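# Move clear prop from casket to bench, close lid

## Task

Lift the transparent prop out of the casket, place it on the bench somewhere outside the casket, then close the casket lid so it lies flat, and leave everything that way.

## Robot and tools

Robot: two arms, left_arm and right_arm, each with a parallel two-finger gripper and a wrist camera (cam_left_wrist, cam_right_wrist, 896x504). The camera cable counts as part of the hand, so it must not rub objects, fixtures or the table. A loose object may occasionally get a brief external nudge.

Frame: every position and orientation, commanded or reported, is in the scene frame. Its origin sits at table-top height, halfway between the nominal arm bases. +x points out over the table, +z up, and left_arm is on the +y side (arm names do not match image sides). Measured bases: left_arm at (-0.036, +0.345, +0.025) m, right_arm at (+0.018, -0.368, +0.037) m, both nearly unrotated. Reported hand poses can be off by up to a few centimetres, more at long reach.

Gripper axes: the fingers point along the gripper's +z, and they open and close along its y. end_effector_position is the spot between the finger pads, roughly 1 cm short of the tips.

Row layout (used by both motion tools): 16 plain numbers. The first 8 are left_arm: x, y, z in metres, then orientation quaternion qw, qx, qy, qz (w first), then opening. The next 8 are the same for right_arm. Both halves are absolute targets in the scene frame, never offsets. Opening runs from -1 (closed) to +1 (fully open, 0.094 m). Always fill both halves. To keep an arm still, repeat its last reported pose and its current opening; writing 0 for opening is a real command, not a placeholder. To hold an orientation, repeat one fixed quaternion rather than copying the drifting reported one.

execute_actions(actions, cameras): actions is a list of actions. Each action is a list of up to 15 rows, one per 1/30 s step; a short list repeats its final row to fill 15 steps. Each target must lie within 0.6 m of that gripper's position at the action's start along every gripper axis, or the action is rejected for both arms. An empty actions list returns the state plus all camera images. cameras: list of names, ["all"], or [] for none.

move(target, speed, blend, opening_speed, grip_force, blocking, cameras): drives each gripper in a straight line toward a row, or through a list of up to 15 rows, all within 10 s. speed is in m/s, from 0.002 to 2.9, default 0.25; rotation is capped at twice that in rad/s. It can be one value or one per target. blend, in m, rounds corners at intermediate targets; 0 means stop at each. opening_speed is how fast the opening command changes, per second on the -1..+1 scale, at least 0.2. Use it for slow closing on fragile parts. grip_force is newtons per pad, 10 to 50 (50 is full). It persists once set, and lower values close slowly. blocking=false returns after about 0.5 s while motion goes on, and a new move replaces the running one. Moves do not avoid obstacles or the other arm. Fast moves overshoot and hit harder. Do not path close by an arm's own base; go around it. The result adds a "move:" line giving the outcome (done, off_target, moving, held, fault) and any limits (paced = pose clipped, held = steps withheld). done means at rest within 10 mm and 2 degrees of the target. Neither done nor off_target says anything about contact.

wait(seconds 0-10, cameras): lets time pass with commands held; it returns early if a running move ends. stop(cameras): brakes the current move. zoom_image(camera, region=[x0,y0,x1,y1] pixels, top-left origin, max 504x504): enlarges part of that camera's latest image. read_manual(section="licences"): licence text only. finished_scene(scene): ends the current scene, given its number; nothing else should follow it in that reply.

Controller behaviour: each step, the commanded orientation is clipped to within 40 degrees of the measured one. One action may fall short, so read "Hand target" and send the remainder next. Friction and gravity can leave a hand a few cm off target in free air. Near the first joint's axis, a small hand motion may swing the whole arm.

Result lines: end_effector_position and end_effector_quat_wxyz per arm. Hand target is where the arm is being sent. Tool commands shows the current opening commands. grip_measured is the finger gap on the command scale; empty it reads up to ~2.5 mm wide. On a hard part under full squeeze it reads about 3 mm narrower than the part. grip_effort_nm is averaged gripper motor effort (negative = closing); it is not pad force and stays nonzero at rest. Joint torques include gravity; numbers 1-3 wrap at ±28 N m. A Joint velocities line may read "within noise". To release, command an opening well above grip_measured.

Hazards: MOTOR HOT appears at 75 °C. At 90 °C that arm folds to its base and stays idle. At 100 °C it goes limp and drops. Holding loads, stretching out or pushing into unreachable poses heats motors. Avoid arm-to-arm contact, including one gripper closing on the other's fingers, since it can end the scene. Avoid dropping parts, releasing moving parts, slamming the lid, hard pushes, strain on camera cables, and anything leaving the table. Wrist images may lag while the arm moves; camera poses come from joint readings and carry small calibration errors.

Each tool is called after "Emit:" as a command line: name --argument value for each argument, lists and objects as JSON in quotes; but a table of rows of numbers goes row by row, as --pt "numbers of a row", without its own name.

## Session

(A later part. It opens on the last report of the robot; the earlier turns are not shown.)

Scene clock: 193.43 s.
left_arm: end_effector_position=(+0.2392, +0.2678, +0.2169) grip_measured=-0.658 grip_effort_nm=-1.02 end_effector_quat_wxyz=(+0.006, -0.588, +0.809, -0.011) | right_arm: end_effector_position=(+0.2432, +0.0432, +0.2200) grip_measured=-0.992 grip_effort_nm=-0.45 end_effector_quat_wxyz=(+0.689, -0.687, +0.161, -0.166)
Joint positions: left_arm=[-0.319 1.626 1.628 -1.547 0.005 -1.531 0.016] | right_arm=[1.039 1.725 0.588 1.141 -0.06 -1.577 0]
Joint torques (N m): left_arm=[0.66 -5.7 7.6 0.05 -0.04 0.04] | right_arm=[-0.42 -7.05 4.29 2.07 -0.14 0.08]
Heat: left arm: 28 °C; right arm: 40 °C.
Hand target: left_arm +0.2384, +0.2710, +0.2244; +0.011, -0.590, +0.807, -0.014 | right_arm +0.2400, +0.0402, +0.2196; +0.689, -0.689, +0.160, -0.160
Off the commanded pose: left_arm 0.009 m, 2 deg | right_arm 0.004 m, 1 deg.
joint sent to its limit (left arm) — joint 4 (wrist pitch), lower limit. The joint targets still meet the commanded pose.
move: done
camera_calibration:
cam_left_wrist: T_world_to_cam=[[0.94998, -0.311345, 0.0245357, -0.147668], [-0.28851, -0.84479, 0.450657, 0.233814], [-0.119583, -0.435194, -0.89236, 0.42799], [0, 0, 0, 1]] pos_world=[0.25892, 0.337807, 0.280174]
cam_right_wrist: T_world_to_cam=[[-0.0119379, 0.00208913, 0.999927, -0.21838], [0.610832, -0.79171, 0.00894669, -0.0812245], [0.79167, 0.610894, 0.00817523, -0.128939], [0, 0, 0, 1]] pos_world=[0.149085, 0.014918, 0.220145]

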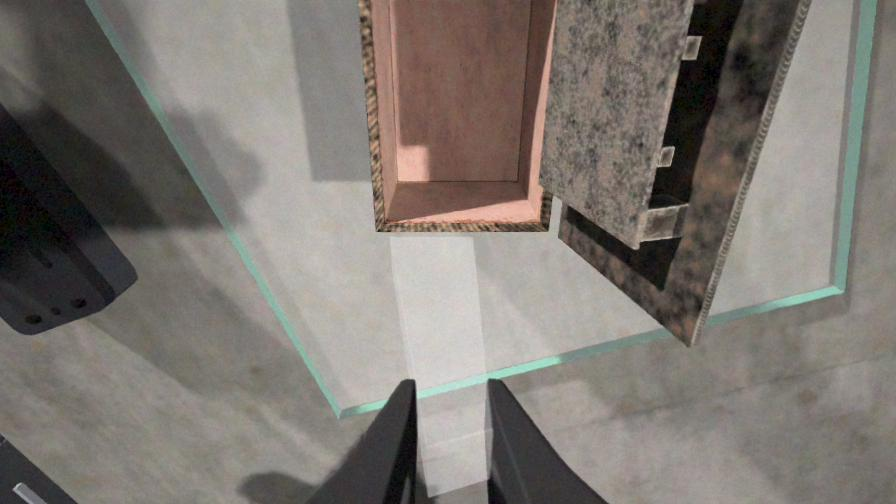

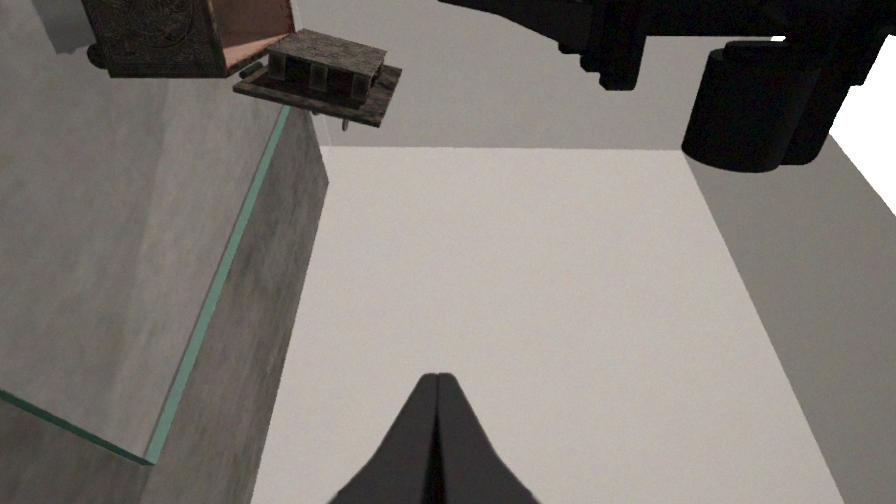

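Emit:
move --pt "0.19 0.38 0.225 0 -0.59 0.807 0 -0.95 0.2400 0.0401 0.2198 0.689 -0.689 0.16 -0.16 -1" --pt "0.23 0.46 0.2 0 -0.59 0.807 0 -0.95 0.2400 0.0401 0.2198 0.689 -0.689 0.16 -0.16 -1" --pt "0.235 0.465 0.105 0 -0.59 0.807 0 -0.95 0.2400 0.0401 0.2198 0.689 -0.689 0.16 -0.16 -1" --cameras '["all"]' --speed '[0.2,0.2,0.1]' --blend 0.03

Scene clock: 200.13 s.
left_arm: end_effector_position=(+0.2348, +0.4610, +0.1098) grip_measured=-0.658 grip_effort_nm=-1.01 end_effector_quat_wxyz=(+0.000, -0.590, +0.808, -0.004) | right_arm: end_effector_position=(+0.2432, +0.0432, +0.2200) grip_measured=-0.992 grip_effort_nm=-0.45 end_effector_quat_wxyz=(+0.689, -0.687, +0.161, -0.166)
Joint positions: left_arm=[0.361 1.671 1.249 -1.147 0.007 -0.854 0.016] | right_arm=[1.039 1.725 0.588 1.141 -0.06 -1.577 0]
Joint torques (N m): left_arm=[0.68 -4.67 5.46 0.42 -0.07 0.08] | right_arm=[-0.28 -7.25 4.1 2.07 -0.14 0.07]
Heat: left arm: 29 °C; right arm: 40 °C.
Hand target: left_arm +0.2349, +0.4649, +0.1051; +0.000, -0.590, +0.807, +0.000 | right_arm +0.2400, +0.0402, +0.2196; +0.689, -0.689, +0.160, -0.160
Off the commanded pose: left_arm 0.006 m, 0 deg | right_arm 0.004 m, 1 deg.
move: done
camera_calibration:
cam_left_wrist: T_world_to_cam=[[0.951354, -0.308057, 0.00509115, -0.0803606], [-0.277057, -0.848156, 0.451521, 0.442785], [-0.134776, -0.430967, -0.892246, 0.417477], [0, 0, 0, 1]] pos_world=[0.255394, 0.530714, 0.172974]
cam_right_wrist: T_world_to_cam=[[-0.0119379, 0.00208913, 0.999927, -0.21838], [0.610832, -0.79171, 0.00894669, -0.0812245], [0.79167, 0.610894, 0.00817523, -0.128939], [0, 0, 0, 1]] pos_world=[0.149085, 0.014918, 0.220145]

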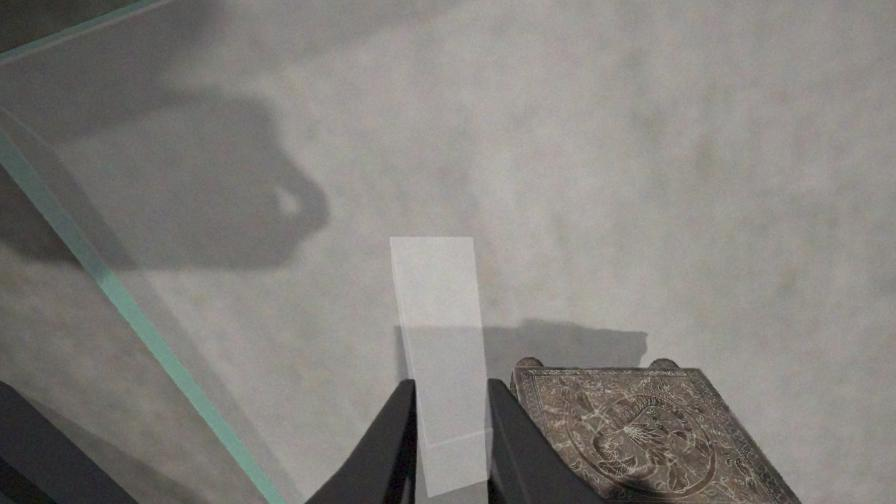

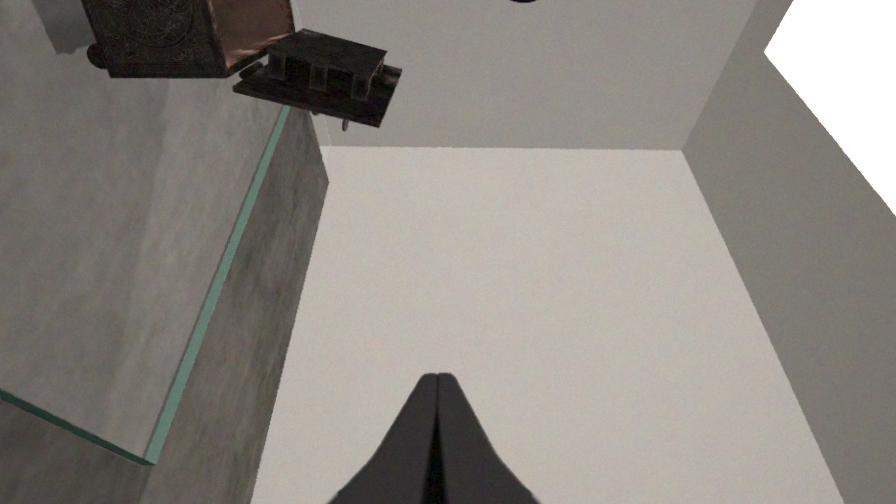

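Emit:
move --pt "0.235 0.465 0.082 0 -0.59 0.807 0 -0.95 0.2400 0.0401 0.2198 0.689 -0.689 0.16 -0.16 -1" --cameras '["cam_left_wrist"]' --speed 0.04

Scene clock: 203.07 s.
left_arm: end_effector_position=(+0.2333, +0.4603, +0.0897) grip_measured=-0.658 grip_effort_nm=-1.02 end_effector_quat_wxyz=(-0.003, -0.589, +0.808, -0.003) | right_arm: end_effector_position=(+0.2432, +0.0432, +0.2200) grip_measured=-0.992 grip_effort_nm=-0.45 end_effector_quat_wxyz=(+0.689, -0.687, +0.161, -0.166)
Joint positions: left_arm=[0.361 1.686 1.184 -1.072 0.008 -0.853 0.016] | right_arm=[1.039 1.725 0.588 1.141 -0.06 -1.577 0]
Joint torques (N m): left_arm=[0.68 -4.36 4.89 0.6 -0.07 0.07] | right_arm=[-0.32 -7.32 4.19 2.07 -0.17 0.08]
Heat: left arm: 28 °C; right arm: 40 °C.
Hand target: left_arm +0.2347, +0.4648, +0.0822; +0.000, -0.590, +0.807, +0.000 | right_arm +0.2400, +0.0402, +0.2196; +0.689, -0.689, +0.160, -0.160
Off the commanded pose: left_arm 0.009 m, 0 deg | right_arm 0.004 m, 1 deg.
move: done
camera_calibration:
cam_left_wrist: T_world_to_cam=[[0.951234, -0.308467, 0.00139388, -0.0784518], [-0.275303, -0.846907, 0.454926, 0.449561], [-0.139149, -0.433125, -0.890528, 0.400979], [0, 0, 0, 1]] pos_world=[0.254187, 0.53021, 0.152676]
Images, in order (width x height): cam_left_wrist 896x504.

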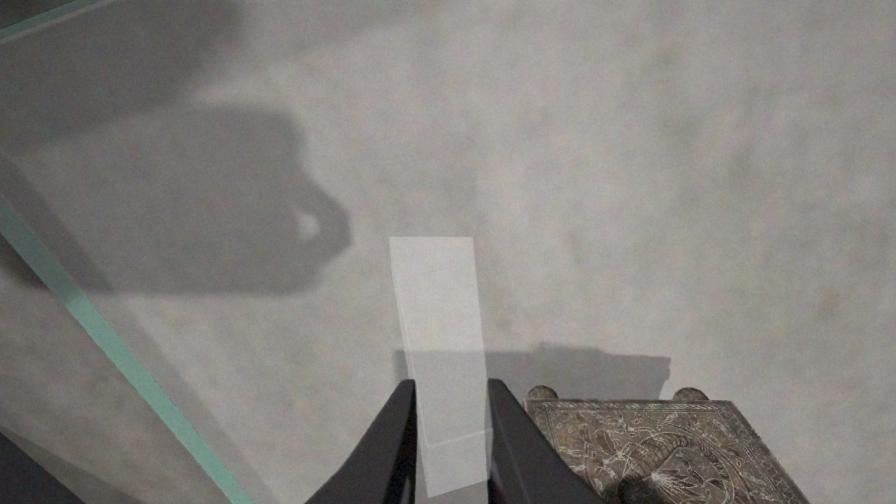

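Emit:
move --pt "0.235 0.465 0.07 0 -0.59 0.807 0 -0.95 0.2400 0.0401 0.2198 0.689 -0.689 0.16 -0.16 -1" --cameras '["cam_left_wrist"]' --speed 0.03

Scene clock: 208.30 s.
left_arm: end_effector_position=(+0.2335, +0.4605, +0.0886) grip_measured=-0.658 grip_effort_nm=-1.01 end_effector_quat_wxyz=(-0.001, -0.589, +0.808, -0.003) | right_arm: end_effector_position=(+0.2432, +0.0432, +0.2200) grip_measured=-0.992 grip_effort_nm=-0.45 end_effector_quat_wxyz=(+0.689, -0.687, +0.161, -0.166)
Joint positions: left_arm=[0.361 1.686 1.18 -1.066 0.007 -0.853 0.016] | right_arm=[1.039 1.725 0.588 1.141 -0.06 -1.577 0]
Joint torques (N m): left_arm=[0.62 -3.52 2.65 1.05 -0.07 0.07] | right_arm=[-0.27 -7.15 4.07 2.08 -0.13 0.06]
Heat: left arm: 28 °C; right arm: 40 °C.
Hand target: left_arm +0.2341, +0.4645, +0.0711; -0.001, -0.590, +0.807, +0.000 | right_arm +0.2400, +0.0402, +0.2196; +0.689, -0.689, +0.160, -0.160
Off the commanded pose: left_arm 0.019 m, 0 deg | right_arm 0.004 m, 1 deg.
move: off_target (left_arm)
camera_calibration:
cam_left_wrist: T_world_to_cam=[[0.951234, -0.308459, 0.0027802, -0.0787315], [-0.276151, -0.847516, 0.453273, 0.45092], [-0.13746, -0.431937, -0.891367, 0.399214], [0, 0, 0, 1]] pos_world=[0.25429, 0.530312, 0.151675]
Images, in order (width x height): cam_left_wrist 896x504.

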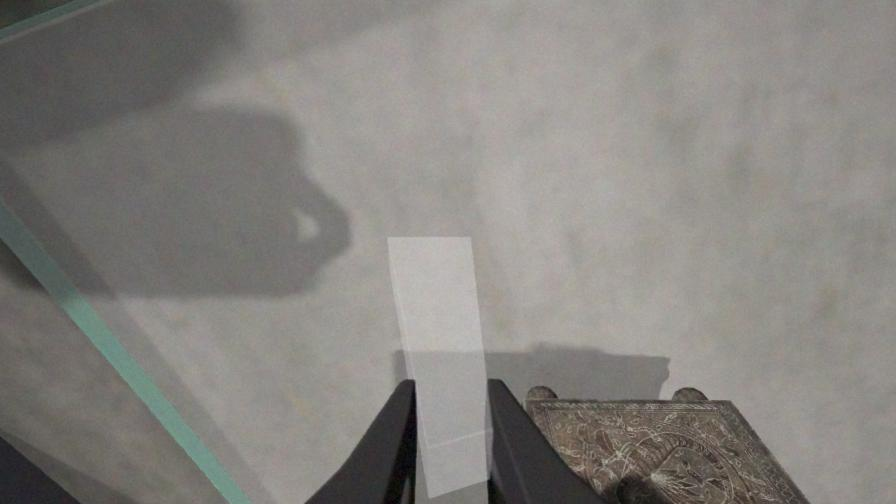

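Emit:
move --pt "0.235 0.465 0.078 0 -0.59 0.807 0 -0.3 0.2400 0.0401 0.2198 0.689 -0.689 0.16 -0.16 -1" --pt "0.235 0.465 0.081 0 -0.59 0.807 0 -0.3 0.255 0.10 0.19 0.61 -0.53 0.4 0.22 -1" --pt "0.235 0.465 0.2 0 -0.59 0.807 0 -0.3 0.271 0.158 0.158 0.511 -0.341 0.619 0.489 -0.6" --cameras '["all"]' --speed 0.15 --opening_speed 0.6

Emit:
move --target '[0.15,0.40,0.29,0,-0.53,0.848,0,1,0.271,0.158,0.158,0.511,-0.341,0.619,0.489,-0.6]' --cameras '["all"]'

Emit:
zoom_image --camera "cam_right_wrist" --region '[250, 100, 650, 450]'

Scene clock: 236.20 s.
left_arm: end_effector_position=(+0.2355, +0.4613, +0.1892) grip_measured=-0.302 grip_effort_nm=0.11 end_effector_quat_wxyz=(-0.014, -0.589, +0.808, -0.001) | right_arm: end_effector_position=(+0.2717, +0.1527, +0.1654) grip_measured=-0.603 grip_effort_nm=0.12 end_effector_quat_wxyz=(+0.516, -0.341, +0.616, +0.487)
Joint positions: left_arm=[0.361 1.694 1.59 -1.494 0.007 -0.853 0.033] | right_arm=[1.045 2.221 1.052 1.176 -0.212 0.252 0.019]
Joint torques (N m): left_arm=[0.64 -6.84 7.99 0.01 -0.07 0.07] | right_arm=[0.43 -7.69 6.22 2.15 -0.03 0.15]
Heat: left arm: 27 °C; right arm: 42 °C.
Hand target: left_arm +0.2348, +0.4648, +0.1998; +0.000, -0.590, +0.807, +0.000 | right_arm +0.2708, +0.1577, +0.1581; +0.511, -0.341, +0.619, +0.489
Off the commanded pose: left_arm 0.011 m, 2 deg | right_arm 0.009 m, 1 deg.
move: off_target (left_arm)
camera_calibration:
cam_left_wrist: T_world_to_cam=[[0.950961, -0.308889, -0.0161171, -0.0768344], [-0.265822, -0.842793, 0.468016, 0.399119], [-0.158149, -0.440781, -0.883573, 0.496975], [0, 0, 0, 1]] pos_world=[0.257757, 0.531698, 0.251081]
cam_right_wrist: T_world_to_cam=[[0.924634, -0.293245, -0.24302, -0.167414], [-0.338163, -0.338585, -0.878069, 0.323879], [0.175207, 0.894073, -0.412232, -0.0241317], [0, 0, 0, 1]] pos_world=[0.268548, 0.0821428, 0.233755]

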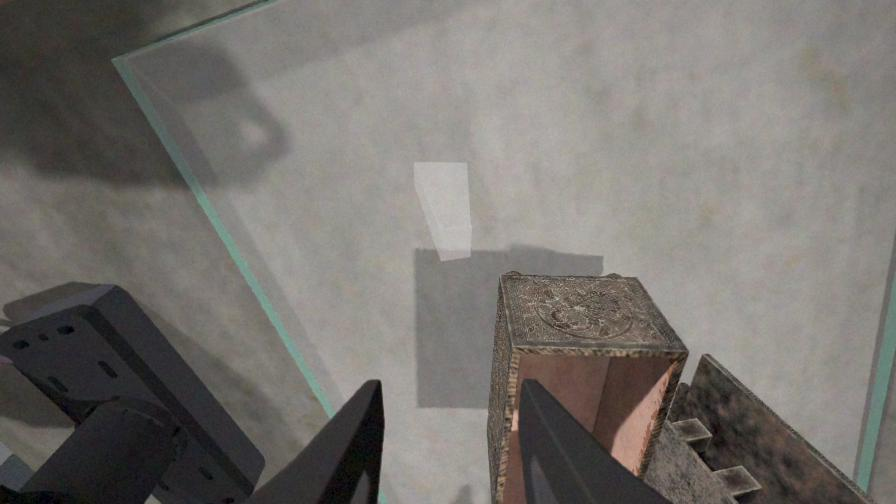

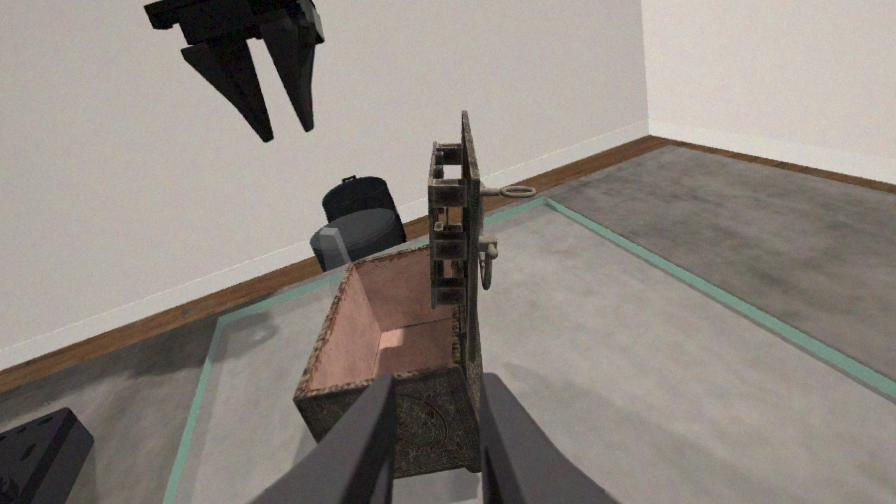

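Scene clock: 237.37 s.
left_arm: end_effector_position=(+0.1517, +0.4007, +0.2918) grip_measured=+0.998 grip_effort_nm=0.11 end_effector_quat_wxyz=(+0.186, -0.521, +0.831, -0.055) | right_arm: end_effector_position=(+0.2717, +0.1527, +0.1655) grip_measured=-0.603 grip_effort_nm=0.12 end_effector_quat_wxyz=(+0.516, -0.341, +0.616, +0.487)
Joint positions: left_arm=[0.246 1.081 1.464 -1.563 0.008 -0.829 0.094] | right_arm=[1.045 2.221 1.052 1.176 -0.212 0.252 0.019]
Joint torques (N m): left_arm=[-0.68 -0.5 4.89 0.93 -0.07 -0.02] | right_arm=[0.35 -7.92 6.6 2.11 0.01 0.11]
Heat: left arm: 27 °C; right arm: 42 °C.
Hand target: left_arm +0.1504, +0.4002, +0.2893; +0.182, -0.521, +0.833, -0.051 | right_arm +0.2708, +0.1577, +0.1581; +0.511, -0.341, +0.619, +0.489
Off the commanded pose: left_arm 0.003 m, 22 deg | right_arm 0.009 m, 1 deg.
joint sent to its limit (left arm) — joint 4 (wrist pitch), lower limit. The joint targets are off in orientation, not in position.
move: off_target (left_arm)
camera_calibration:
cam_left_wrist: T_world_to_cam=[[0.844925, -0.453307, 0.283927, -0.0278546], [-0.512594, -0.837863, 0.187705, 0.395054], [0.152804, -0.304136, -0.940294, 0.462349], [0, 0, 0, 1]] pos_world=[0.155389, 0.458992, 0.368499]
cam_right_wrist: T_world_to_cam=[[0.924654, -0.293218, -0.242978, -0.167314], [-0.338056, -0.338305, -0.878219, 0.323915], [0.175309, 0.894188, -0.411939, -0.0241783], [0, 0, 0, 1]] pos_world=[0.268448, 0.0821425, 0.233855]

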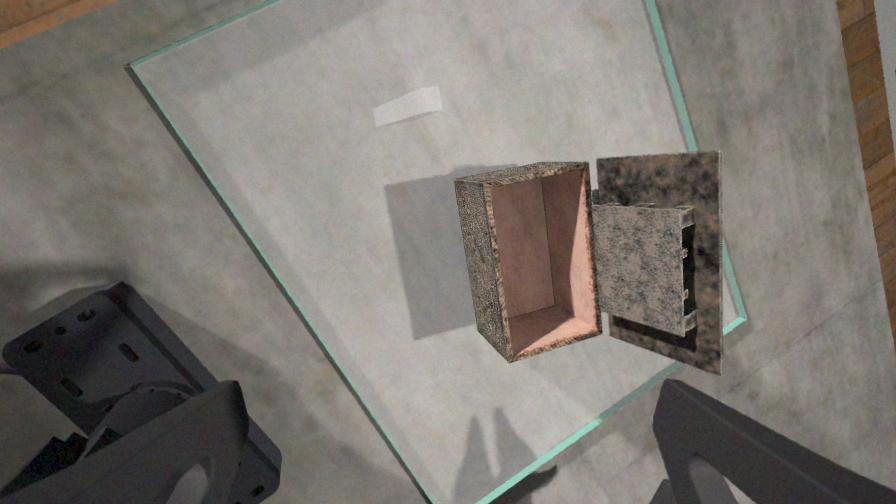

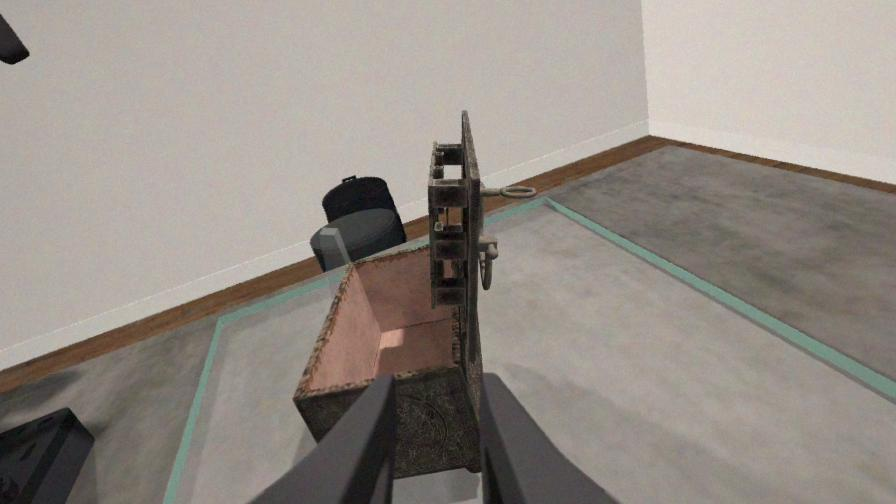

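Scaled by 1.260 from the camera's 896x504 image, which has a finer 1280x720 frame.

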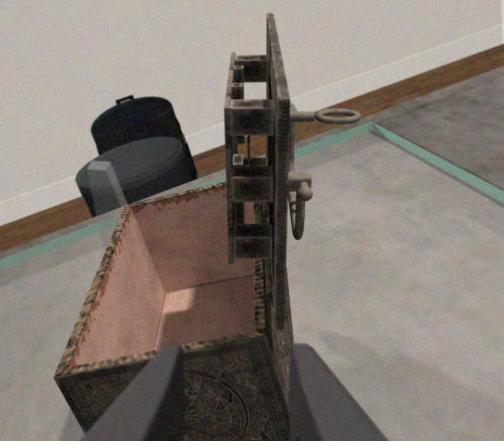

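Emit:
move --pt "0.15 0.40 0.29 0.182 -0.521 0.833 -0.051 1 0.281 0.162 0.153 0.511 -0.341 0.619 0.489 -0.6" --pt "0.15 0.40 0.29 0.182 -0.521 0.833 -0.051 1 0.307 0.240 0.153 0.511 -0.341 0.619 0.489 -0.6" --pt "0.15 0.40 0.29 0.182 -0.521 0.833 -0.051 1 0.307 0.240 0.153 0.511 -0.341 0.619 0.489 -0.8" --cameras '["all"]' --speed 0.1 --blend 0.01

Scene clock: 250.37 s.
left_arm: end_effector_position=(+0.1517, +0.4007, +0.2918) grip_measured=+0.998 grip_effort_nm=0.11 end_effector_quat_wxyz=(+0.186, -0.521, +0.831, -0.055) | right_arm: end_effector_position=(+0.3083, +0.2340, +0.1682) grip_measured=-0.797 grip_effort_nm=-0.16 end_effector_quat_wxyz=(+0.522, -0.338, +0.611, +0.490)
Joint positions: left_arm=[0.246 1.081 1.464 -1.563 0.008 -0.829 0.094] | right_arm=[1.064 2.459 1.53 0.954 -0.19 0.254 0.01]
Joint torques (N m): left_arm=[-0.79 -0.68 4.93 0.94 -0.08 -0.02] | right_arm=[0.44 -9.83 7.76 1.96 -0.02 0.04]
Heat: left arm: 27 °C; right arm: 43 °C.
Hand target: left_arm +0.1501, +0.4001, +0.2899; +0.183, -0.521, +0.832, -0.051 | right_arm +0.3065, +0.2390, +0.1531; +0.511, -0.341, +0.619, +0.489
Off the commanded pose: left_arm 0.003 m, 1 deg | right_arm 0.016 m, 2 deg.
joint sent to its limit (left arm) — joint 4 (wrist pitch), lower limit. The joint targets still meet the commanded pose.
move: off_target (right_arm); blend cut to 0.0061 m at target 1; target 3's new opening was sent with right_arm's hand 0.017 m and 2 deg from that target
camera_calibration:
cam_left_wrist: T_world_to_cam=[[0.844925, -0.453307, 0.283927, -0.0278546], [-0.512594, -0.837863, 0.187705, 0.395054], [0.152804, -0.304136, -0.940294, 0.462349], [0, 0, 0, 1]] pos_world=[0.155389, 0.458992, 0.368499]
cam_right_wrist: T_world_to_cam=[[0.925428, -0.291958, -0.241542, -0.177477], [-0.333017, -0.322538, -0.886041, 0.362327], [0.180781, 0.900405, -0.395713, -0.108035], [0, 0, 0, 1]] pos_world=[0.304434, 0.162324, 0.235417]

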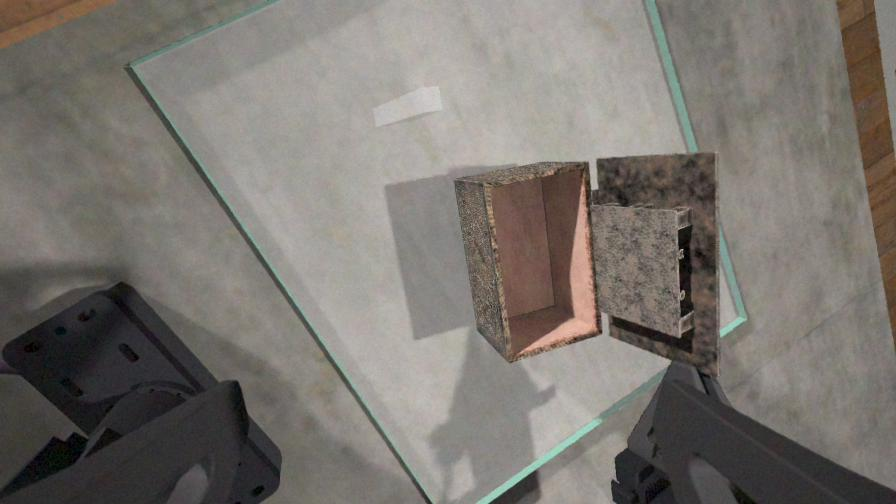

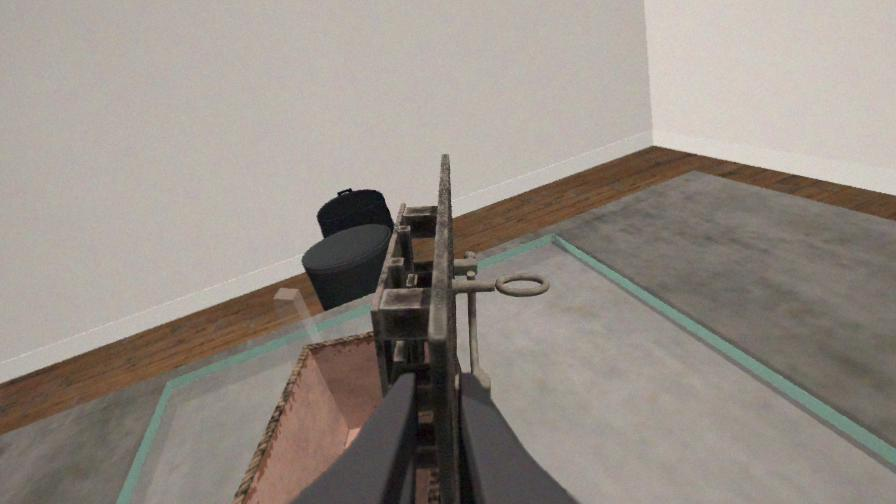

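Emit:
move --pt "0.15 0.40 0.29 0.182 -0.521 0.833 -0.051 1 0.282 0.246 0.159 0.604 -0.467 0.531 0.367 -0.8" --pt "0.15 0.40 0.29 0.182 -0.521 0.833 -0.051 1 0.259 0.253 0.147 0.669 -0.571 0.418 0.228 -0.8" --pt "0.15 0.40 0.29 0.182 -0.521 0.833 -0.051 1 0.242 0.259 0.125 0.703 -0.648 0.284 0.078 -0.8" --cameras '["all"]' --speed 0.1 --blend 0.01

Scene clock: 260.10 s.
left_arm: end_effector_position=(+0.1517, +0.4007, +0.2918) grip_measured=+0.998 grip_effort_nm=0.11 end_effector_quat_wxyz=(+0.186, -0.521, +0.831, -0.055) | right_arm: end_effector_position=(+0.2406, +0.2617, +0.1478) grip_measured=-0.797 grip_effort_nm=-0.16 end_effector_quat_wxyz=(+0.714, -0.639, +0.274, +0.082)
Joint positions: left_arm=[0.246 1.081 1.464 -1.563 0.008 -0.829 0.094] | right_arm=[1.206 2.508 1.517 1.023 -0.069 -1.049 0.01]
Joint torques (N m): left_arm=[-0.8 -0.66 4.92 0.94 -0.08 -0.02] | right_arm=[-0.12 -9.92 4.89 2.16 0.08 0.09]
Heat: left arm: 27 °C; right arm: 44 °C.
Hand target: left_arm +0.1501, +0.4001, +0.2899; +0.183, -0.521, +0.832, -0.051 | right_arm +0.2418, +0.2585, +0.1253; +0.703, -0.648, +0.284, +0.078
Off the commanded pose: left_arm 0.003 m, 1 deg | right_arm 0.023 m, 2 deg.
joint sent to its limit (left arm) — joint 4 (wrist pitch), lower limit. The joint targets still meet the commanded pose.
move: off_target (right_arm)
camera_calibration:
cam_left_wrist: T_world_to_cam=[[0.844925, -0.453307, 0.283927, -0.0278546], [-0.512594, -0.837863, 0.187705, 0.395054], [0.152804, -0.304136, -0.940294, 0.462349], [0, 0, 0, 1]] pos_world=[0.155389, 0.458992, 0.368499]
cam_right_wrist: T_world_to_cam=[[0.463253, -0.167958, 0.870165, -0.197221], [0.63248, -0.625121, -0.457376, 0.114114], [0.620778, 0.762243, -0.18336, -0.229937], [0, 0, 0, 1]] pos_world=[0.161928, 0.213478, 0.181647]

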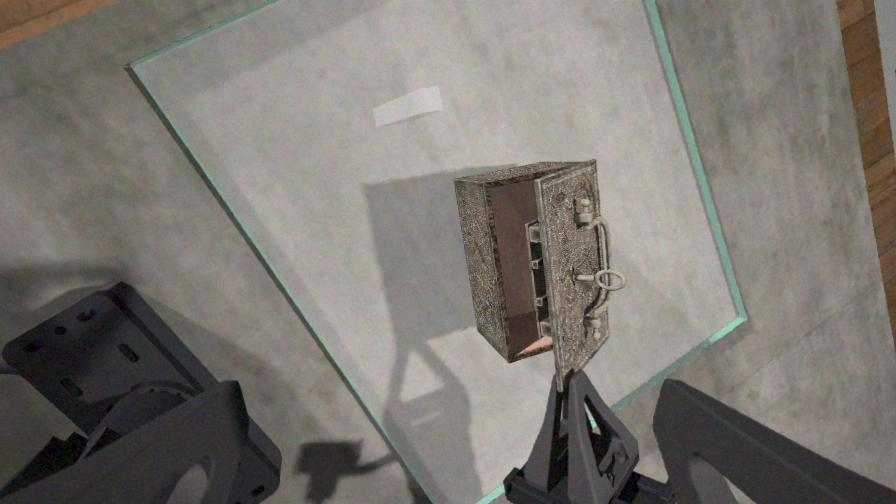

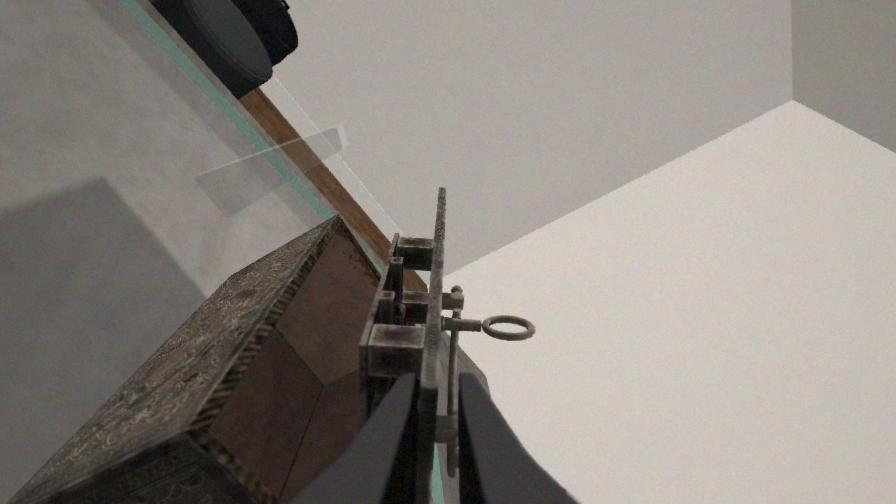

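Emit:
move --pt "0.15 0.40 0.29 0.182 -0.521 0.833 -0.051 1 0.238 0.261 0.11 0.707 -0.679 0.197 -0.015 -0.8" --pt "0.15 0.40 0.29 0.182 -0.521 0.833 -0.051 1 0.236 0.262 0.098 0.707 -0.688 0.16 -0.05 -0.8" --cameras '["all"]' --speed 0.06 --blend 0.01

Scene clock: 267.10 s.
left_arm: end_effector_position=(+0.1517, +0.4007, +0.2918) grip_measured=+0.998 grip_effort_nm=0.12 end_effector_quat_wxyz=(+0.186, -0.521, +0.831, -0.055) | right_arm: end_effector_position=(+0.2365, +0.2607, +0.1120) grip_measured=-0.797 grip_effort_nm=-0.15 end_effector_quat_wxyz=(+0.711, -0.684, +0.156, -0.051)
Joint positions: left_arm=[0.246 1.081 1.464 -1.563 0.008 -0.829 0.094] | right_arm=[1.215 2.587 1.517 1.086 -0.056 -1.418 0.01]
Joint torques (N m): left_arm=[-0.79 -0.64 4.93 0.94 -0.08 -0.02] | right_arm=[0.02 -10.39 6.34 2.21 0.11 0.05]
Heat: left arm: 27 °C; right arm: 44 °C.
Hand target: left_arm +0.1501, +0.4001, +0.2899; +0.183, -0.521, +0.832, -0.051 | right_arm +0.2357, +0.2615, +0.0981; +0.706, -0.688, +0.160, -0.050
Off the commanded pose: left_arm 0.003 m, 1 deg | right_arm 0.014 m, 1 deg.
joint sent to its limit (left arm) — joint 4 (wrist pitch), lower limit. The joint targets still meet the commanded pose.
move: off_target (right_arm)
camera_calibration:
cam_left_wrist: T_world_to_cam=[[0.844925, -0.453307, 0.283927, -0.0278546], [-0.512594, -0.837863, 0.187705, 0.395054], [0.152804, -0.304136, -0.940294, 0.462349], [0, 0, 0, 1]] pos_world=[0.155389, 0.458992, 0.368499]
cam_right_wrist: T_world_to_cam=[[0.135904, -0.0572865, 0.989064, -0.129104], [0.728208, -0.671127, -0.138932, 0.0533269], [0.671747, 0.739126, -0.0494924, -0.254236], [0, 0, 0, 1]] pos_world=[0.149495, 0.216306, 0.122518]

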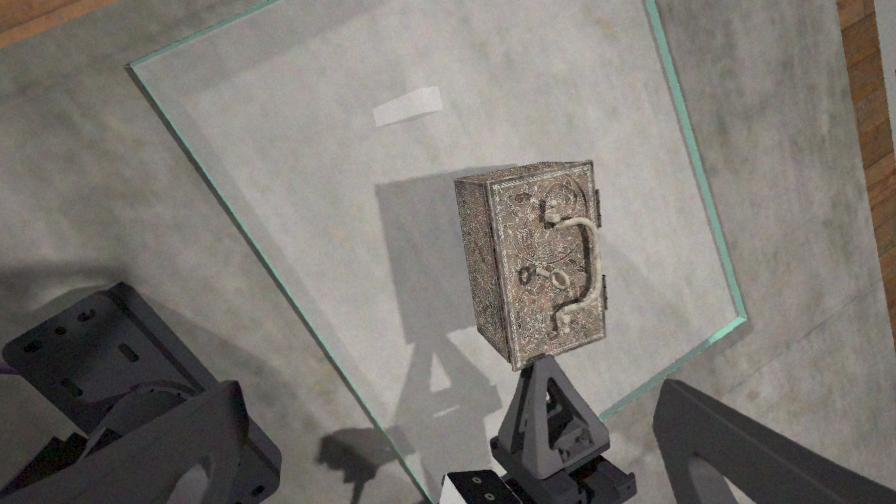

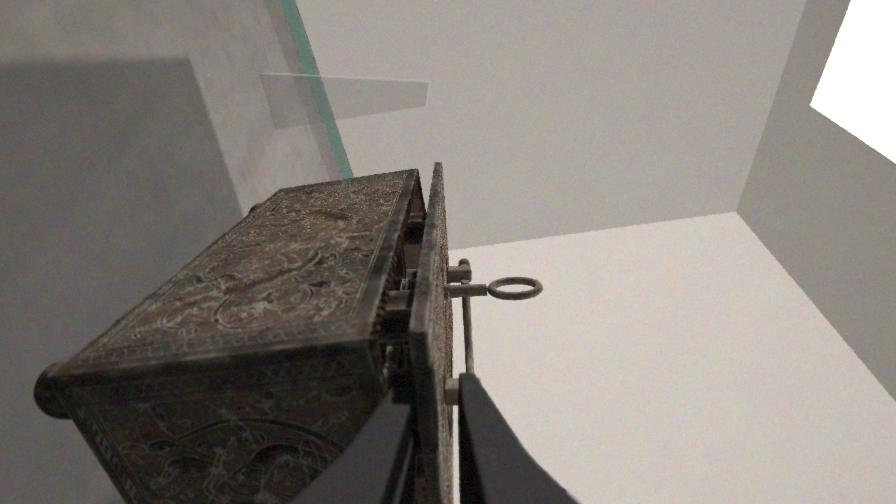

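Emit:
move --pt "0.15 0.40 0.29 0.182 -0.521 0.833 -0.051 1 0.228 0.262 0.088 0.705 -0.697 0.115 -0.095 -0.8" --cameras '["all"]' --speed 0.06

Scene clock: 279.30 s.
left_arm: end_effector_position=(+0.1517, +0.4007, +0.2918) grip_measured=+0.998 grip_effort_nm=0.11 end_effector_quat_wxyz=(+0.186, -0.521, +0.831, -0.055) | right_arm: end_effector_position=(+0.2318, +0.2611, +0.1103) grip_measured=-0.797 grip_effort_nm=-0.16 end_effector_quat_wxyz=(+0.715, -0.683, +0.113, -0.100)
Joint positions: left_arm=[0.246 1.081 1.464 -1.563 0.008 -0.829 0.094] | right_arm=[1.227 2.608 1.517 1.133 -0.036 -1.545 0.01]
Joint torques (N m): left_arm=[-0.8 -0.65 4.92 0.94 -0.08 -0.02] | right_arm=[0.49 -9.88 5.68 2.06 0.04 0.08]
Heat: left arm: 27 °C; right arm: 45 °C.
Hand target: left_arm +0.1501, +0.4001, +0.2899; +0.183, -0.521, +0.832, -0.051 | right_arm +0.2277, +0.2610, +0.0882; +0.703, -0.695, +0.115, -0.095
Off the commanded pose: left_arm 0.003 m, 1 deg | right_arm 0.023 m, 2 deg.
joint sent to its limit (left arm) — joint 4 (wrist pitch), lower limit. The joint targets still meet the commanded pose.
move: off_target (right_arm)
camera_calibration:
cam_left_wrist: T_world_to_cam=[[0.844925, -0.453307, 0.283927, -0.0278546], [-0.512594, -0.837863, 0.187705, 0.395054], [0.152804, -0.304136, -0.940294, 0.462349], [0, 0, 0, 1]] pos_world=[0.155389, 0.458992, 0.368499]
cam_right_wrist: T_world_to_cam=[[0.00588644, -0.045458, 0.998949, -0.100837], [0.732167, -0.680212, -0.035268, 0.0468994], [0.6811, 0.731605, 0.0292788, -0.260256], [0, 0, 0, 1]] pos_world=[0.143515, 0.217722, 0.110005]

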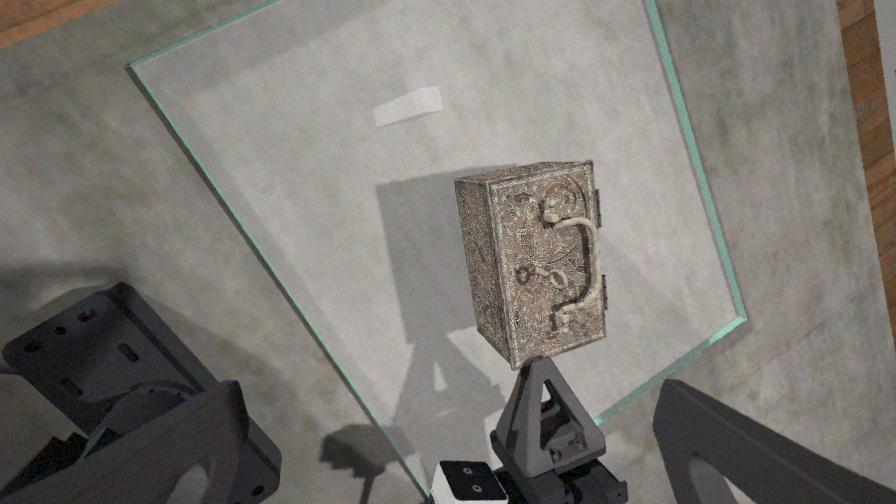

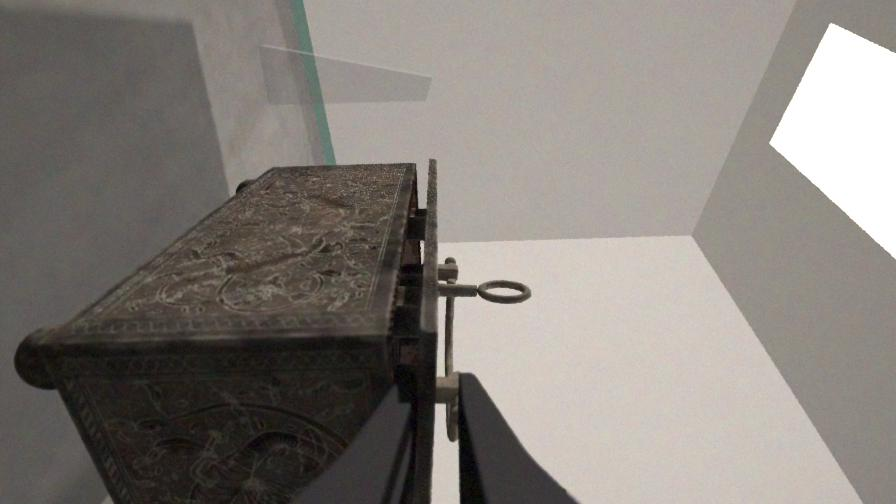

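Emit:
move --pt "0.15 0.40 0.29 0.182 -0.521 0.833 -0.051 1 0.214 0.266 0.093 0.705 -0.697 0.115 -0.095 -0.8" --pt "0.15 0.40 0.29 0.182 -0.521 0.833 -0.051 1 0.196 0.205 0.098 0.705 -0.697 0.115 -0.095 -0.8" --cameras '["all"]' --speed 0.08 --blend 0.004

Scene clock: 284.10 s.
left_arm: end_effector_position=(+0.1517, +0.4007, +0.2918) grip_measured=+0.998 grip_effort_nm=0.11 end_effector_quat_wxyz=(+0.186, -0.521, +0.831, -0.055) | right_arm: end_effector_position=(+0.1984, +0.2057, +0.0859) grip_measured=-0.798 grip_effort_nm=-0.14 end_effector_quat_wxyz=(+0.697, -0.700, +0.117, -0.100)
Joint positions: left_arm=[0.246 1.081 1.464 -1.563 0.008 -0.829 0.094] | right_arm=[1.26 2.51 1.182 1.32 0.001 -1.548 0.01]
Joint torques (N m): left_arm=[-0.79 -0.68 4.9 0.94 -0.08 -0.01] | right_arm=[-0.03 -13.12 3.19 2.1 -0.05 0.1]
Heat: left arm: 27 °C; right arm: 45 °C.
Hand target: left_arm +0.1501, +0.4001, +0.2899; +0.183, -0.521, +0.832, -0.051 | right_arm +0.1961, +0.2052, +0.0978; +0.703, -0.695, +0.115, -0.095
Off the commanded pose: left_arm 0.003 m, 1 deg | right_arm 0.012 m, 1 deg.
joint sent to its limit (left arm) — joint 4 (wrist pitch), lower limit. The joint targets still meet the commanded pose.
move: off_target (right_arm)
camera_calibration:
cam_left_wrist: T_world_to_cam=[[0.844925, -0.453307, 0.283927, -0.0278546], [-0.512594, -0.837863, 0.187705, 0.395054], [0.152804, -0.304136, -0.940294, 0.462349], [0, 0, 0, 1]] pos_world=[0.155389, 0.458992, 0.368499]
cam_right_wrist: T_world_to_cam=[[0.0192966, 0.00250257, 0.999811, -0.0914181], [0.728939, -0.684467, -0.0123555, 0.0323523], [0.684307, 0.72904, -0.0150321, -0.192637], [0, 0, 0, 1]] pos_world=[0.110004, 0.162813, 0.0889048]

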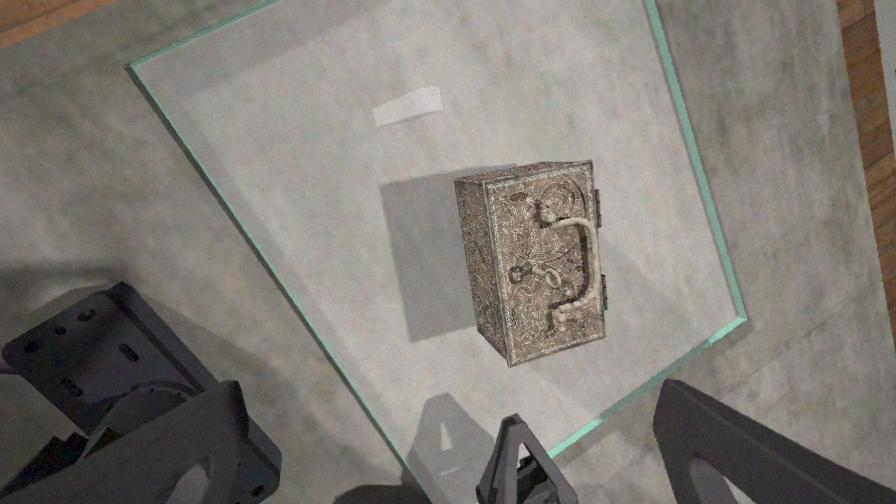

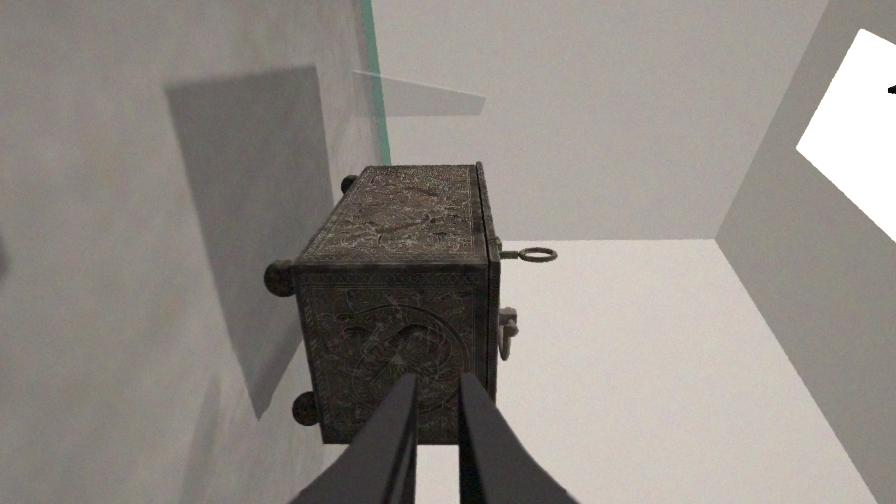

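Emit:
finished_scene --scene 1

The scene is finished: the task was done.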